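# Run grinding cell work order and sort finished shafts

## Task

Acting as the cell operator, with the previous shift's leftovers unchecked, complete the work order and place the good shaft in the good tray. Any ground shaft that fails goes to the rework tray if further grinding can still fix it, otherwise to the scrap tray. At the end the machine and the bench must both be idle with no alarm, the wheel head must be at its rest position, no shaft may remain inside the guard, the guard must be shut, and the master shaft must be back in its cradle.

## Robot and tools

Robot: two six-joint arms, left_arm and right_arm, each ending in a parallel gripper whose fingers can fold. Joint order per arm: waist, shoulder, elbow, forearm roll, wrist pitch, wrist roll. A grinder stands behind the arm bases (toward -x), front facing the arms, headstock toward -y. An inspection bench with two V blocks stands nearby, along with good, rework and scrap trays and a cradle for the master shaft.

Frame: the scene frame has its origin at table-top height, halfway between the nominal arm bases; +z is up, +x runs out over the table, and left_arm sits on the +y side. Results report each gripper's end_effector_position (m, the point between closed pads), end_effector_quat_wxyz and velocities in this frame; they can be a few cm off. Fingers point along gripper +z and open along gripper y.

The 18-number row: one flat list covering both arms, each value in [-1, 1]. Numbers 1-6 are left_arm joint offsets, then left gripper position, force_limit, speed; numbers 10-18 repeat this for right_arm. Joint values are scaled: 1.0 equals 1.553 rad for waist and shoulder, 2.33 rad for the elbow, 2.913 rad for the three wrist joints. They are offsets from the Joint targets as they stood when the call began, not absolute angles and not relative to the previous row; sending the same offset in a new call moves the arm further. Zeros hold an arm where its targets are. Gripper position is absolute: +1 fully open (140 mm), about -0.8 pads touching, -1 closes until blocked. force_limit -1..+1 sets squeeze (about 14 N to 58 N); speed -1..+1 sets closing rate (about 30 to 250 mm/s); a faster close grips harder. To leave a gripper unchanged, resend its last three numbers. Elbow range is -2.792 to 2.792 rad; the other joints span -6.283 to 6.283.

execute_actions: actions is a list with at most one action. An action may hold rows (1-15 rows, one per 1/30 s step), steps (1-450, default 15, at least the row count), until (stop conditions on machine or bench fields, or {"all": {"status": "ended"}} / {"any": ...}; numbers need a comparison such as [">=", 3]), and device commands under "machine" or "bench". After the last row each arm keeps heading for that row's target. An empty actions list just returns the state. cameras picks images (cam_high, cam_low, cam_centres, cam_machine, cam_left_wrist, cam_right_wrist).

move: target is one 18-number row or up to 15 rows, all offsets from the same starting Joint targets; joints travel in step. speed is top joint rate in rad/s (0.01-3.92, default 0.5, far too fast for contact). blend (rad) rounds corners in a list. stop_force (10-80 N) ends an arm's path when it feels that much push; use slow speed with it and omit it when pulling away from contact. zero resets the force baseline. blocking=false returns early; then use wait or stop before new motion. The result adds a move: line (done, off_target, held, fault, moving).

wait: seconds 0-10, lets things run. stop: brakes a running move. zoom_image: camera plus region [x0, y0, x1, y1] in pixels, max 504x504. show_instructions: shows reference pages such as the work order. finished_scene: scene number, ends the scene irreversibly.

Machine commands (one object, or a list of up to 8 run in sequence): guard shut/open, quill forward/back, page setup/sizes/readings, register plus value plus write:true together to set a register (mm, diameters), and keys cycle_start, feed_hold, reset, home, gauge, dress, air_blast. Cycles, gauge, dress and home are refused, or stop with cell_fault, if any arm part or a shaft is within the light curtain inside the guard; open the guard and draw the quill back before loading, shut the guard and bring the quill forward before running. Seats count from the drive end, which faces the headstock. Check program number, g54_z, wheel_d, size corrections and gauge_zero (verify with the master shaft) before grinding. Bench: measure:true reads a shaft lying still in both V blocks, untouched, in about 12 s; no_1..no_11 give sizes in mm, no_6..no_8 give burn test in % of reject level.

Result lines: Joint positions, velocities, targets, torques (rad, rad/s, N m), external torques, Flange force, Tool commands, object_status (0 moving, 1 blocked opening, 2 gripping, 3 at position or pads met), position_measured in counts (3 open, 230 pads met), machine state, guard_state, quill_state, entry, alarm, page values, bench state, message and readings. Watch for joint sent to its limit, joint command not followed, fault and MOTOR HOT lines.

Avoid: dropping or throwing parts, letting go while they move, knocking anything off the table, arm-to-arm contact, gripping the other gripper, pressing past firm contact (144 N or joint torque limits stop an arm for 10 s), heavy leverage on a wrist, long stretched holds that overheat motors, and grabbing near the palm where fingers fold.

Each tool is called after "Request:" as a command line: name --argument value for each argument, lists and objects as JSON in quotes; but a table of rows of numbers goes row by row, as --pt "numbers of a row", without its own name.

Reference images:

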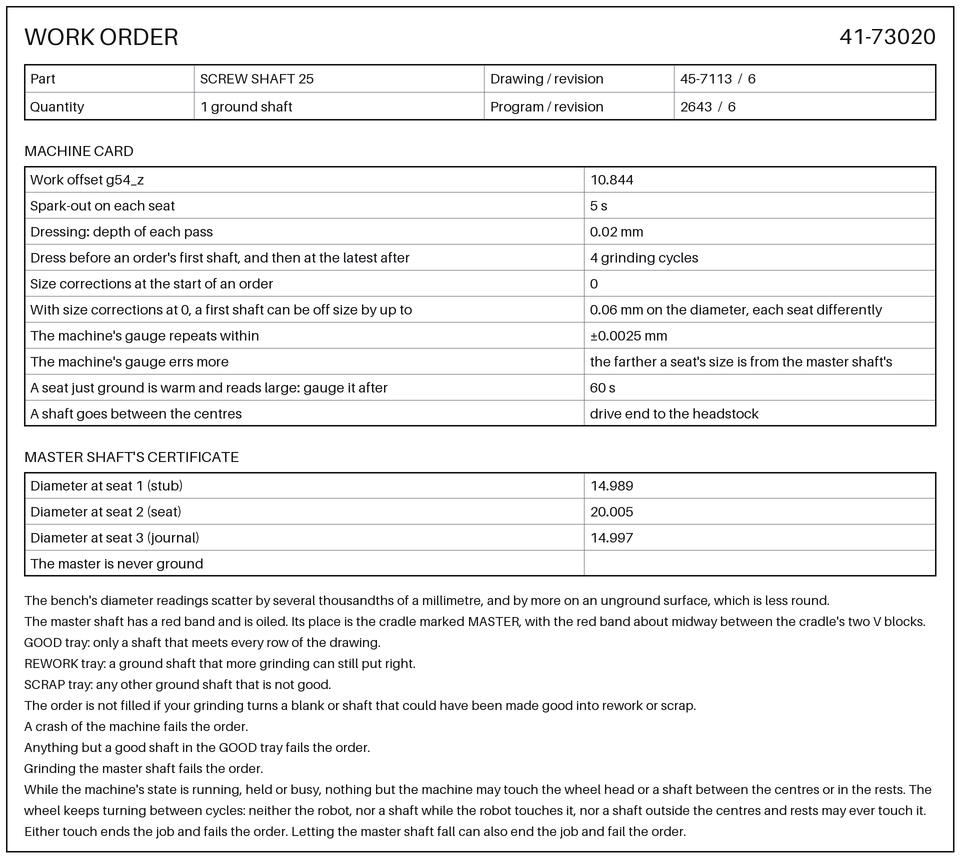

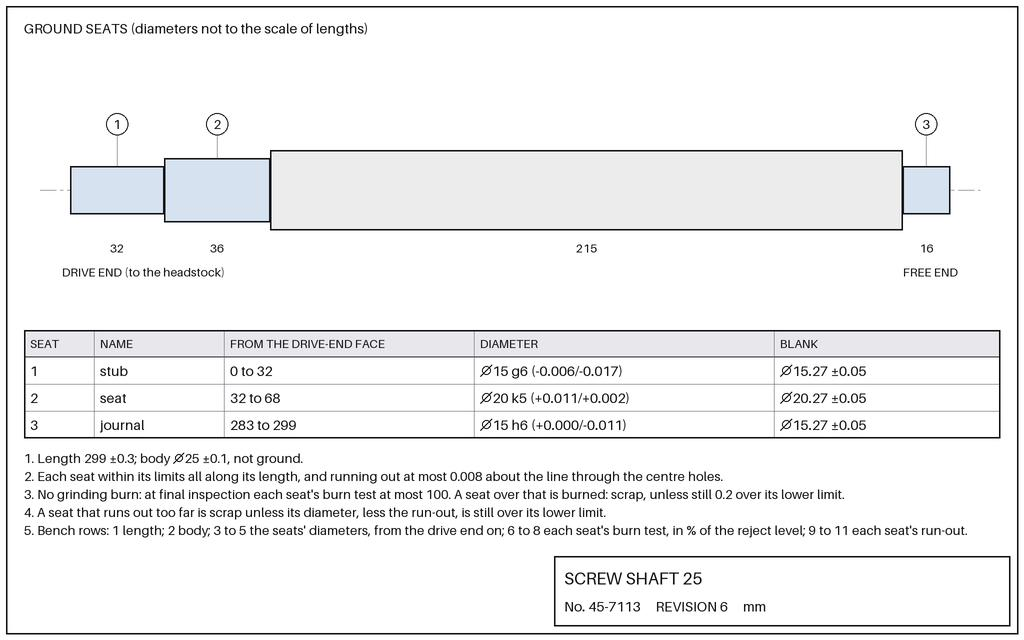

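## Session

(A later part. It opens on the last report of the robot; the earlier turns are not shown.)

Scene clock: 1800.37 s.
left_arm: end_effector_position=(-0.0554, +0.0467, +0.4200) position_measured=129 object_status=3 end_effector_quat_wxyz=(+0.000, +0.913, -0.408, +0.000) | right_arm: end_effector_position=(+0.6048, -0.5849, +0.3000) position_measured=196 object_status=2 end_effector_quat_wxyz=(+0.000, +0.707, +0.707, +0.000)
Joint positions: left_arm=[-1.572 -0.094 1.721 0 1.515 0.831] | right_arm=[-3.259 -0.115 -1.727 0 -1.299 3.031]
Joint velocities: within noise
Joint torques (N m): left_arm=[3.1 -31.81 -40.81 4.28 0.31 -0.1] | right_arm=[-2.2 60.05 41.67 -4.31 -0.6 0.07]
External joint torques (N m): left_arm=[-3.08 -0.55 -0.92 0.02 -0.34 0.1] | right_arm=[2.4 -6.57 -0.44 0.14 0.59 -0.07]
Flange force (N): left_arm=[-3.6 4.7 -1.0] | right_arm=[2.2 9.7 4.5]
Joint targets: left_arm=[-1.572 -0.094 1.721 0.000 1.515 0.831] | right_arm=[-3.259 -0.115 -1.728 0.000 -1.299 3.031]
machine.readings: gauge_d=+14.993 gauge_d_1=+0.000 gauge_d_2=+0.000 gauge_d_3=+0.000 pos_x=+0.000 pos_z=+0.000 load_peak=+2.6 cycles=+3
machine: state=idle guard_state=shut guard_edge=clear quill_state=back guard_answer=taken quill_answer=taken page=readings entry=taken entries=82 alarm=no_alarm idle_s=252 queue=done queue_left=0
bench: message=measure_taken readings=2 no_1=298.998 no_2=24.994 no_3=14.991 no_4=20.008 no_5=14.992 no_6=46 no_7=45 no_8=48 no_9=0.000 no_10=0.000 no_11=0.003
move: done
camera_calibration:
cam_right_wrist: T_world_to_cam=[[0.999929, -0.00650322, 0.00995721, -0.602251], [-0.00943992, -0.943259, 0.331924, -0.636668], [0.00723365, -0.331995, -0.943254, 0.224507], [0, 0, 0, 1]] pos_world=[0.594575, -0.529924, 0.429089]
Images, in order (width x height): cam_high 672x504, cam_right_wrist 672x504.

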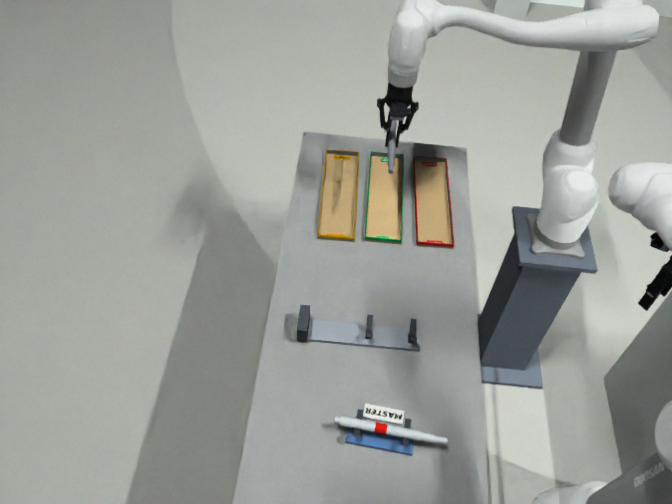

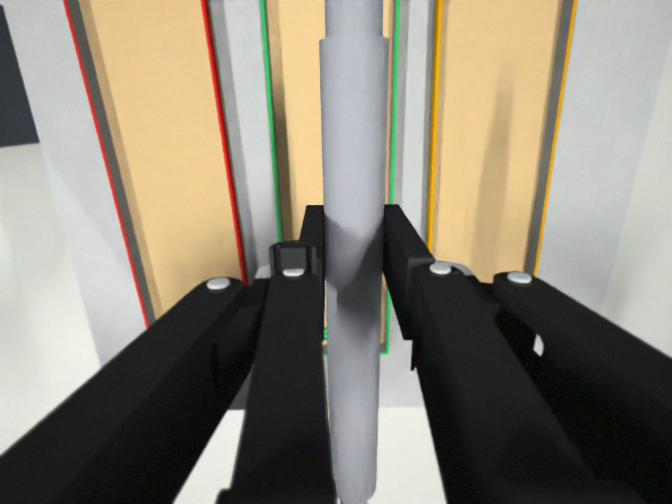

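Request:
move --target '[0,0,0,0,0,0,0,1,-1,-0.00083,-0.08842,-0.09972,0,0.1269,-0.00044,-1,1,-1]' --speed 0.3 --cameras '["cam_right_wrist"]'

Request:
move --target '[0,0,0,0,0,0,0,1,-1,0,-0.05968,-0.02449,0,0.05141,0,-1,1,-1]' --speed 0.035 --stop_force 12 --cameras '["cam_right_wrist"]'

Scene clock: 1813.10 s.
left_arm: end_effector_position=(-0.0554, +0.0467, +0.4200) position_measured=129 object_status=3 end_effector_quat_wxyz=(+0.000, +0.913, -0.408, +0.000) | right_arm: end_effector_position=(+0.5978, -0.5849, +0.1000) position_measured=196 object_status=2 end_effector_quat_wxyz=(+0.000, +0.707, +0.707, +0.000)
Joint positions: left_arm=[-1.572 -0.094 1.721 0 1.515 0.831] | right_arm=[-3.26 -0.252 -1.96 0 -0.929 3.029]
Joint velocities: within noise
Joint torques (N m): left_arm=[2.64 -31.76 -40.59 4.29 0.29 -0.06] | right_arm=[-0.34 67.23 35.11 -3.59 -0.6 0.12]
External joint torques (N m): left_arm=[-2.56 -0.63 -1.13 0.02 -0.33 0.06] | right_arm=[0.4 -5.74 -0.65 0.09 0.59 -0.12]
Flange force (N): left_arm=[-2.8 4.1 -1.4] | right_arm=[-0.6 6.5 7.6]
Joint targets: left_arm=[-1.572 -0.094 1.721 0.000 1.515 0.831] | right_arm=[-3.260 -0.252 -1.960 0.000 -0.929 3.029]
machine.readings: gauge_d=+14.993 gauge_d_1=+0.000 gauge_d_2=+0.000 gauge_d_3=+0.000 pos_x=+0.000 pos_z=+0.000 load_peak=+2.6 cycles=+3
machine: state=idle guard_state=shut guard_edge=clear quill_state=back guard_answer=taken quill_answer=taken page=readings entry=taken entries=82 alarm=no_alarm idle_s=264 queue=done queue_left=0
bench: message=measure_taken readings=2 no_1=298.998 no_2=24.994 no_3=14.991 no_4=20.008 no_5=14.992 no_6=46 no_7=45 no_8=48 no_9=0.000 no_10=0.000 no_11=0.003
move: done
camera_calibration:
cam_right_wrist: T_world_to_cam=[[0.999927, -0.00669067, 0.0100268, -0.593275], [-0.00963985, -0.943258, 0.331922, -0.570231], [0.00723711, -0.331994, -0.943254, 0.035906], [0, 0, 0, 1]] pos_world=[0.587475, -0.529924, 0.229089]
Images, in order (width x height): cam_right_wrist 672x504.

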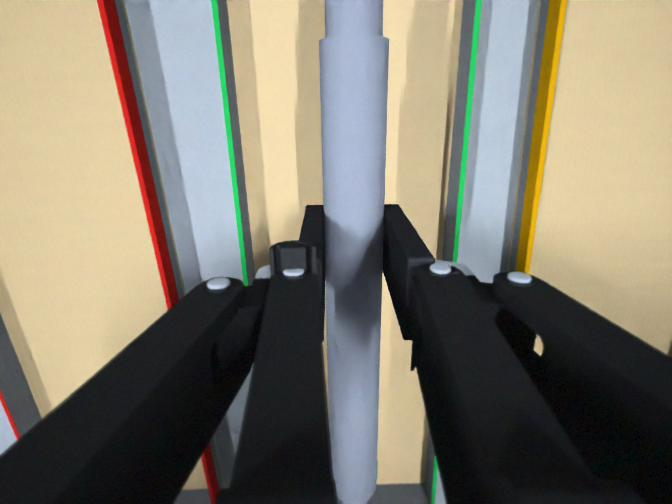

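Scene clock: 1817.00 s.
left_arm: end_effector_position=(-0.0554, +0.0467, +0.4200) position_measured=129 object_status=3 end_effector_quat_wxyz=(+0.000, +0.913, -0.408, +0.000) | right_arm: end_effector_position=(+0.5988, -0.5850, +0.0380) position_measured=196 object_status=2 end_effector_quat_wxyz=(+0.000, +0.707, +0.707, +0.000)
Joint positions: left_arm=[-1.572 -0.094 1.721 0 1.515 0.831] | right_arm=[-3.26 -0.324 -2.004 0 -0.813 3.029]
Joint velocities: within noise
Joint torques (N m): left_arm=[2.61 -31.71 -40.69 4.32 0.37 -0.02] | right_arm=[-0.24 36.66 15.03 -3.26 2.58 0.05]
External joint torques (N m): left_arm=[-2.55 -0.67 -1.01 -0.01 -0.41 0.02] | right_arm=[0.37 28.53 16.12 0.1 -2.59 -0.05]
Flange force (N): left_arm=[-3.1 4.0 -1.0] | right_arm=[1.2 -4.2 -50.1]
Joint targets: left_arm=[-1.572 -0.094 1.721 0.000 1.515 0.831] | right_arm=[-3.260 -0.324 -2.004 0.000 -0.813 3.029]
machine.readings: gauge_d=+14.993 gauge_d_1=+0.000 gauge_d_2=+0.000 gauge_d_3=+0.000 pos_x=+0.000 pos_z=+0.000 load_peak=+2.6 cycles=+3
machine: state=idle guard_state=shut guard_edge=clear quill_state=back guard_answer=taken quill_answer=taken page=readings entry=taken entries=82 alarm=no_alarm idle_s=268 queue=done queue_left=0
bench: message=measure_taken readings=2 no_1=298.998 no_2=24.994 no_3=14.991 no_4=20.008 no_5=14.992 no_6=46 no_7=45 no_8=48 no_9=0.000 no_10=0.000 no_11=0.003
move: contact (right_arm); right_arm: the wrist pitch is farthest, 0.034 rad from its target
camera_calibration:
cam_right_wrist: T_world_to_cam=[[0.999925, -0.00671475, 0.0102491, -0.593804], [-0.00973634, -0.943258, 0.331919, -0.549773], [0.00743879, -0.331994, -0.943252, -0.022769], [0, 0, 0, 1]] pos_world=[0.588576, -0.530124, 0.167089]
Images, in order (width x height): cam_right_wrist 672x504.

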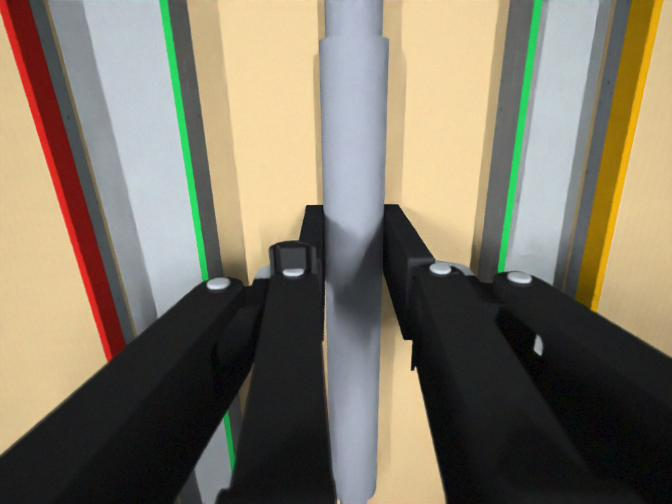

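Request:
move --target '[0,0,0,0,0,0,0,1,-1,0,0.0011,0.0005,0,-0.00096,0,-1,1,-1]' --speed 0.02 --cameras '[]'

Request:
execute_actions --actions '[{"rows":[[0,0,0,0,0,0,0,1,-1,0,0,0,0,0,0,-0.3,1,-1]],"steps":45}]' --cameras '["cam_right_wrist"]'

Scene clock: 1822.27 s.
left_arm: end_effector_position=(-0.0554, +0.0467, +0.4200) position_measured=129 object_status=3 end_effector_quat_wxyz=(+0.000, +0.913, -0.408, +0.000) | right_arm: end_effector_position=(+0.5989, -0.5850, +0.0394) position_measured=196 object_status=2 end_effector_quat_wxyz=(+0.000, +0.707, +0.707, +0.000)
Joint positions: left_arm=[-1.572 -0.094 1.721 0 1.515 0.831] | right_arm=[-3.26 -0.322 -2.003 0 -0.816 3.029]
Joint velocities: within noise
Joint torques (N m): left_arm=[2.76 -31.68 -40.83 4.27 0.33 -0.05] | right_arm=[-0.01 71.03 31.02 -3.22 -0.6 0.08]
External joint torques (N m): left_arm=[-2.64 -1.08 -1.05 0.05 -0.36 0.05] | right_arm=[0.12 -5.92 0.19 0.06 0.58 -0.08]
Flange force (N): left_arm=[-3.6 3.7 -1.3] | right_arm=[-1.2 7.6 8.2]
Joint targets: left_arm=[-1.572 -0.094 1.721 0.000 1.515 0.831] | right_arm=[-3.260 -0.322 -2.003 0.000 -0.816 3.029]
machine.readings: gauge_d=+14.993 gauge_d_1=+0.000 gauge_d_2=+0.000 gauge_d_3=+0.000 pos_x=+0.000 pos_z=+0.000 load_peak=+2.6 cycles=+3
machine: state=idle guard_state=shut guard_edge=clear quill_state=back guard_answer=taken quill_answer=taken page=readings entry=taken entries=82 alarm=no_alarm idle_s=273 queue=done queue_left=0
bench: message=measure_taken readings=2 no_1=298.998 no_2=24.994 no_3=14.991 no_4=20.008 no_5=14.992 no_6=46 no_7=45 no_8=48 no_9=0.000 no_10=0.000 no_11=0.003
move: done
No camera images: "cameras" was empty.

Scene clock: 1823.97 s.
left_arm: end_effector_position=(-0.0554, +0.0467, +0.4200) position_measured=129 object_status=3 end_effector_quat_wxyz=(+0.000, +0.913, -0.408, +0.000) | right_arm: end_effector_position=(+0.5989, -0.5850, +0.0395) position_measured=167 object_status=3 end_effector_quat_wxyz=(+0.000, +0.707, +0.707, +0.000)
Joint positions: left_arm=[-1.572 -0.094 1.721 0 1.515 0.831] | right_arm=[-3.26 -0.322 -2.003 0 -0.816 3.029]
Joint velocities: within noise
Joint torques (N m): left_arm=[2.86 -31.54 -40.94 4.32 0.28 -0.03] | right_arm=[-0.24 65.45 27.38 -3.1 -0.57 0.07]
External joint torques (N m): left_arm=[-2.76 -1.04 -0.83 -0.01 -0.31 0.03] | right_arm=[0.39 -0.52 3.82 -0.07 0.56 -0.08]
Flange force (N): left_arm=[-4.0 3.8 -1.0] | right_arm=[-0.8 7.6 -0.8]
Joint targets: left_arm=[-1.572 -0.094 1.721 0.000 1.515 0.831] | right_arm=[-3.260 -0.322 -2.003 0.000 -0.816 3.029]
machine.readings: gauge_d=+14.993 gauge_d_1=+0.000 gauge_d_2=+0.000 gauge_d_3=+0.000 pos_x=+0.000 pos_z=+0.000 load_peak=+2.6 cycles=+3
machine: state=idle guard_state=shut guard_edge=clear quill_state=back guard_answer=taken quill_answer=taken page=readings entry=taken entries=82 alarm=no_alarm idle_s=275 queue=done queue_left=0
bench: message=measure_taken readings=2 no_1=298.998 no_2=24.994 no_3=14.991 no_4=20.008 no_5=14.992 no_6=46 no_7=45 no_8=48 no_9=0.000 no_10=0.000 no_11=0.003
camera_calibration:
cam_right_wrist: T_world_to_cam=[[0.999925, -0.00671475, 0.0102491, -0.59392], [-0.00973634, -0.943258, 0.331919, -0.55027], [0.00743879, -0.331994, -0.943252, -0.0213548], [0, 0, 0, 1]] pos_world=[0.588676, -0.530124, 0.168589]
Images, in order (width x height): cam_right_wrist 672x504.

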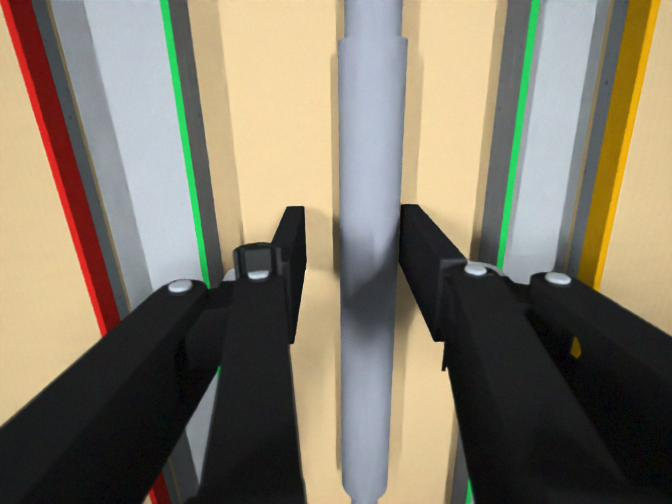

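Request:
execute_actions --actions '[{"rows":[[0,0,0,0,0,0,0,1,-1,0,0,0,0,0,0,-0.1,1,-1]],"steps":30}]' --cameras '["cam_right_wrist"]'

Scene clock: 1827.00 s.
left_arm: end_effector_position=(-0.0554, +0.0467, +0.4200) position_measured=129 object_status=3 end_effector_quat_wxyz=(+0.000, +0.913, -0.408, +0.000) | right_arm: end_effector_position=(+0.5989, -0.5850, +0.0395) position_measured=141 object_status=3 end_effector_quat_wxyz=(+0.000, +0.707, +0.707, +0.000)
Joint positions: left_arm=[-1.572 -0.094 1.721 0 1.515 0.831] | right_arm=[-3.26 -0.322 -2.003 0 -0.816 3.029]
Joint velocities: within noise
Joint torques (N m): left_arm=[2.91 -31.62 -40.64 4.28 0.32 -0.1] | right_arm=[-0.66 65.11 27.4 -3.14 -0.6 0.06]
External joint torques (N m): left_arm=[-2.8 -0.96 -1.17 0.04 -0.35 0.1] | right_arm=[0.76 0.11 3.79 -0.02 0.58 -0.06]
Flange force (N): left_arm=[-3.5 4.1 -1.5] | right_arm=[0.0 6.8 -1.5]
Joint targets: left_arm=[-1.572 -0.094 1.721 0.000 1.515 0.831] | right_arm=[-3.260 -0.322 -2.003 0.000 -0.816 3.029]
machine.readings: gauge_d=+14.993 gauge_d_1=+0.000 gauge_d_2=+0.000 gauge_d_3=+0.000 pos_x=+0.000 pos_z=+0.000 load_peak=+2.6 cycles=+3
machine: state=idle guard_state=shut guard_edge=clear quill_state=back guard_answer=taken quill_answer=taken page=readings entry=taken entries=82 alarm=no_alarm idle_s=278 queue=done queue_left=0
bench: message=measure_taken readings=2 no_1=298.998 no_2=24.994 no_3=14.991 no_4=20.008 no_5=14.992 no_6=46 no_7=45 no_8=48 no_9=0.000 no_10=0.000 no_11=0.003
camera_calibration:
cam_right_wrist: T_world_to_cam=[[0.999925, -0.00671475, 0.0102491, -0.59392], [-0.00973634, -0.943258, 0.331919, -0.55027], [0.00743879, -0.331994, -0.943252, -0.0213548], [0, 0, 0, 1]] pos_world=[0.588676, -0.530124, 0.168589]
Images, in order (width x height): cam_right_wrist 672x504.

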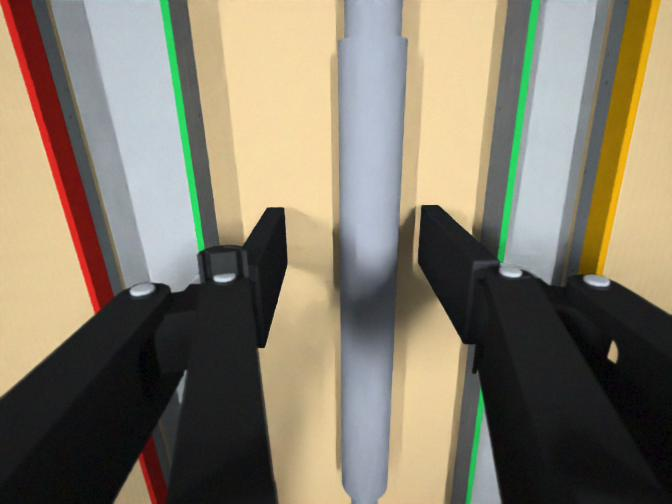

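Request:
move --pt "0 0 0 0 0 0 0 1 -1 0 0.0449 0.01846 0 -0.0389 0 -0.1 1 -1" --pt "0 0 0 0 0 0 0 1 -1 0 0.1333 0.1182 0 -0.1658 0 -0.1 1 -1" --speed '[0.1,0.4]' --cameras '["cam_high","cam_machine","cam_centres","cam_low"]'

Scene clock: 1832.67 s.
left_arm: end_effector_position=(-0.0554, +0.0467, +0.4200) position_measured=129 object_status=3 end_effector_quat_wxyz=(+0.000, +0.913, -0.408, +0.000) | right_arm: end_effector_position=(+0.6047, -0.5857, +0.3000) position_measured=141 object_status=3 end_effector_quat_wxyz=(+0.000, +0.707, +0.707, +0.000)
Joint positions: left_arm=[-1.572 -0.094 1.721 0 1.515 0.831] | right_arm=[-3.26 -0.115 -1.727 0 -1.299 3.029]
Joint velocities: within noise
Joint torques (N m): left_arm=[2.37 -31.94 -40.6 4.3 0.33 -0.03] | right_arm=[0.03 51.82 36.24 -4.11 -0.72 0.13]
External joint torques (N m): left_arm=[-2.31 -0.58 -1.2 0.02 -0.37 0.03] | right_arm=[0.06 1.91 4.99 -0.06 0.7 -0.13]
Flange force (N): left_arm=[-2.4 3.9 -1.4] | right_arm=[-1.1 5.7 -6.4]
Joint targets: left_arm=[-1.572 -0.094 1.721 0.000 1.515 0.831] | right_arm=[-3.260 -0.115 -1.727 0.000 -1.299 3.029]
machine.readings: gauge_d=+14.993 gauge_d_1=+0.000 gauge_d_2=+0.000 gauge_d_3=+0.000 pos_x=+0.000 pos_z=+0.000 load_peak=+2.6 cycles=+3
machine: state=idle guard_state=shut guard_edge=clear quill_state=back guard_answer=taken quill_answer=taken page=readings entry=taken entries=82 alarm=no_alarm idle_s=284 queue=done queue_left=0
bench: message=measure_taken readings=2 no_1=298.998 no_2=24.994 no_3=14.991 no_4=20.008 no_5=14.992 no_6=46 no_7=45 no_8=48 no_9=0.000 no_10=0.000 no_11=0.003
move: done
Images, in order (width x height): cam_high 672x504, cam_low 672x504, cam_centres 672x504, cam_machine 672x504.

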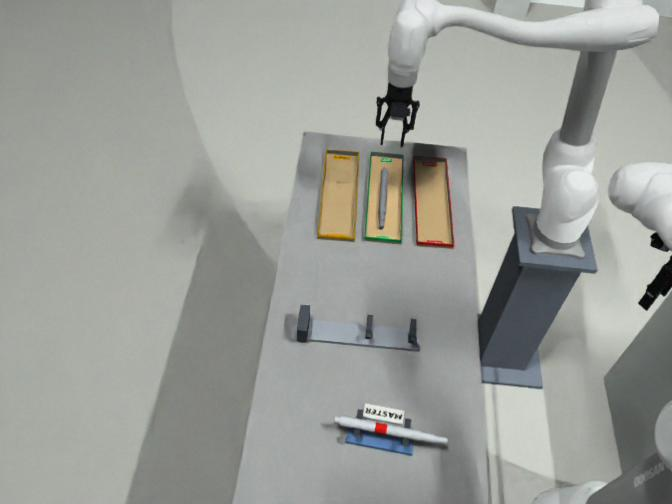

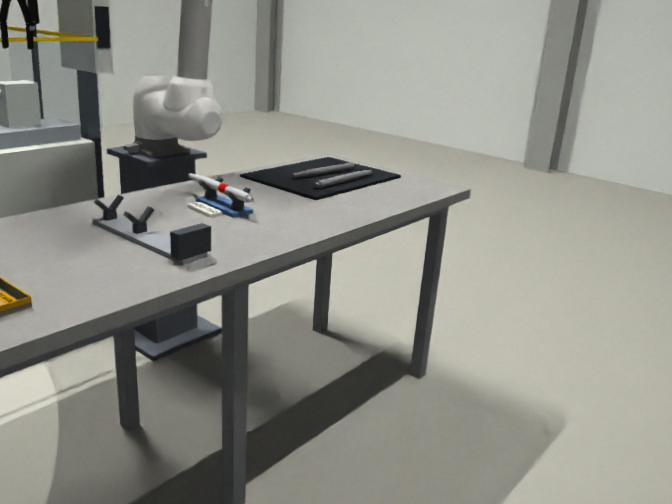

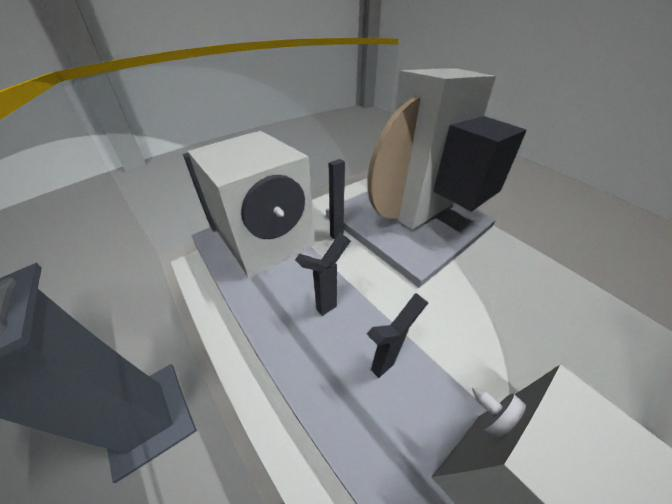

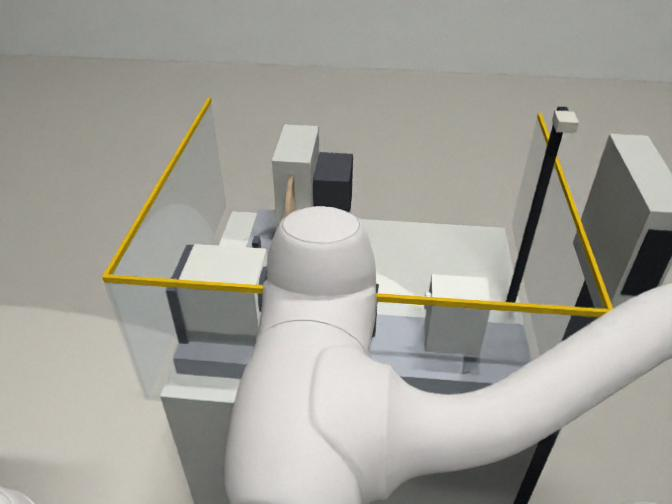

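Request:
zoom_image --camera "cam_low" --region '[240, 140, 410, 260]'

Request:
zoom_image --camera "cam_high" --region '[310, 140, 470, 260]'

Scaled by 2.965 from the camera's 672x504 image, which has a finer 960x720 frame.

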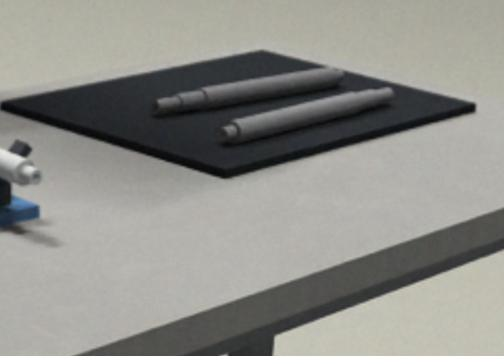

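Scaled by 3.150 from the camera's 672x504 image, which has a finer 960x720 frame.

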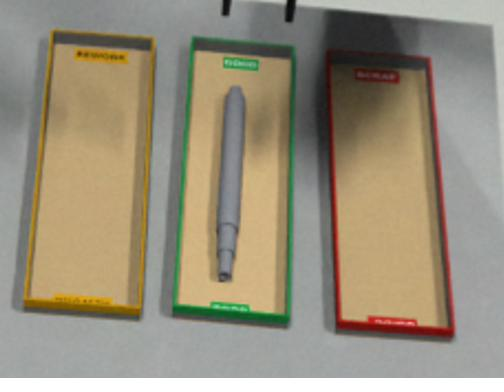

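Request:
finished_scene --scene 1

The scene is finished: the task was done.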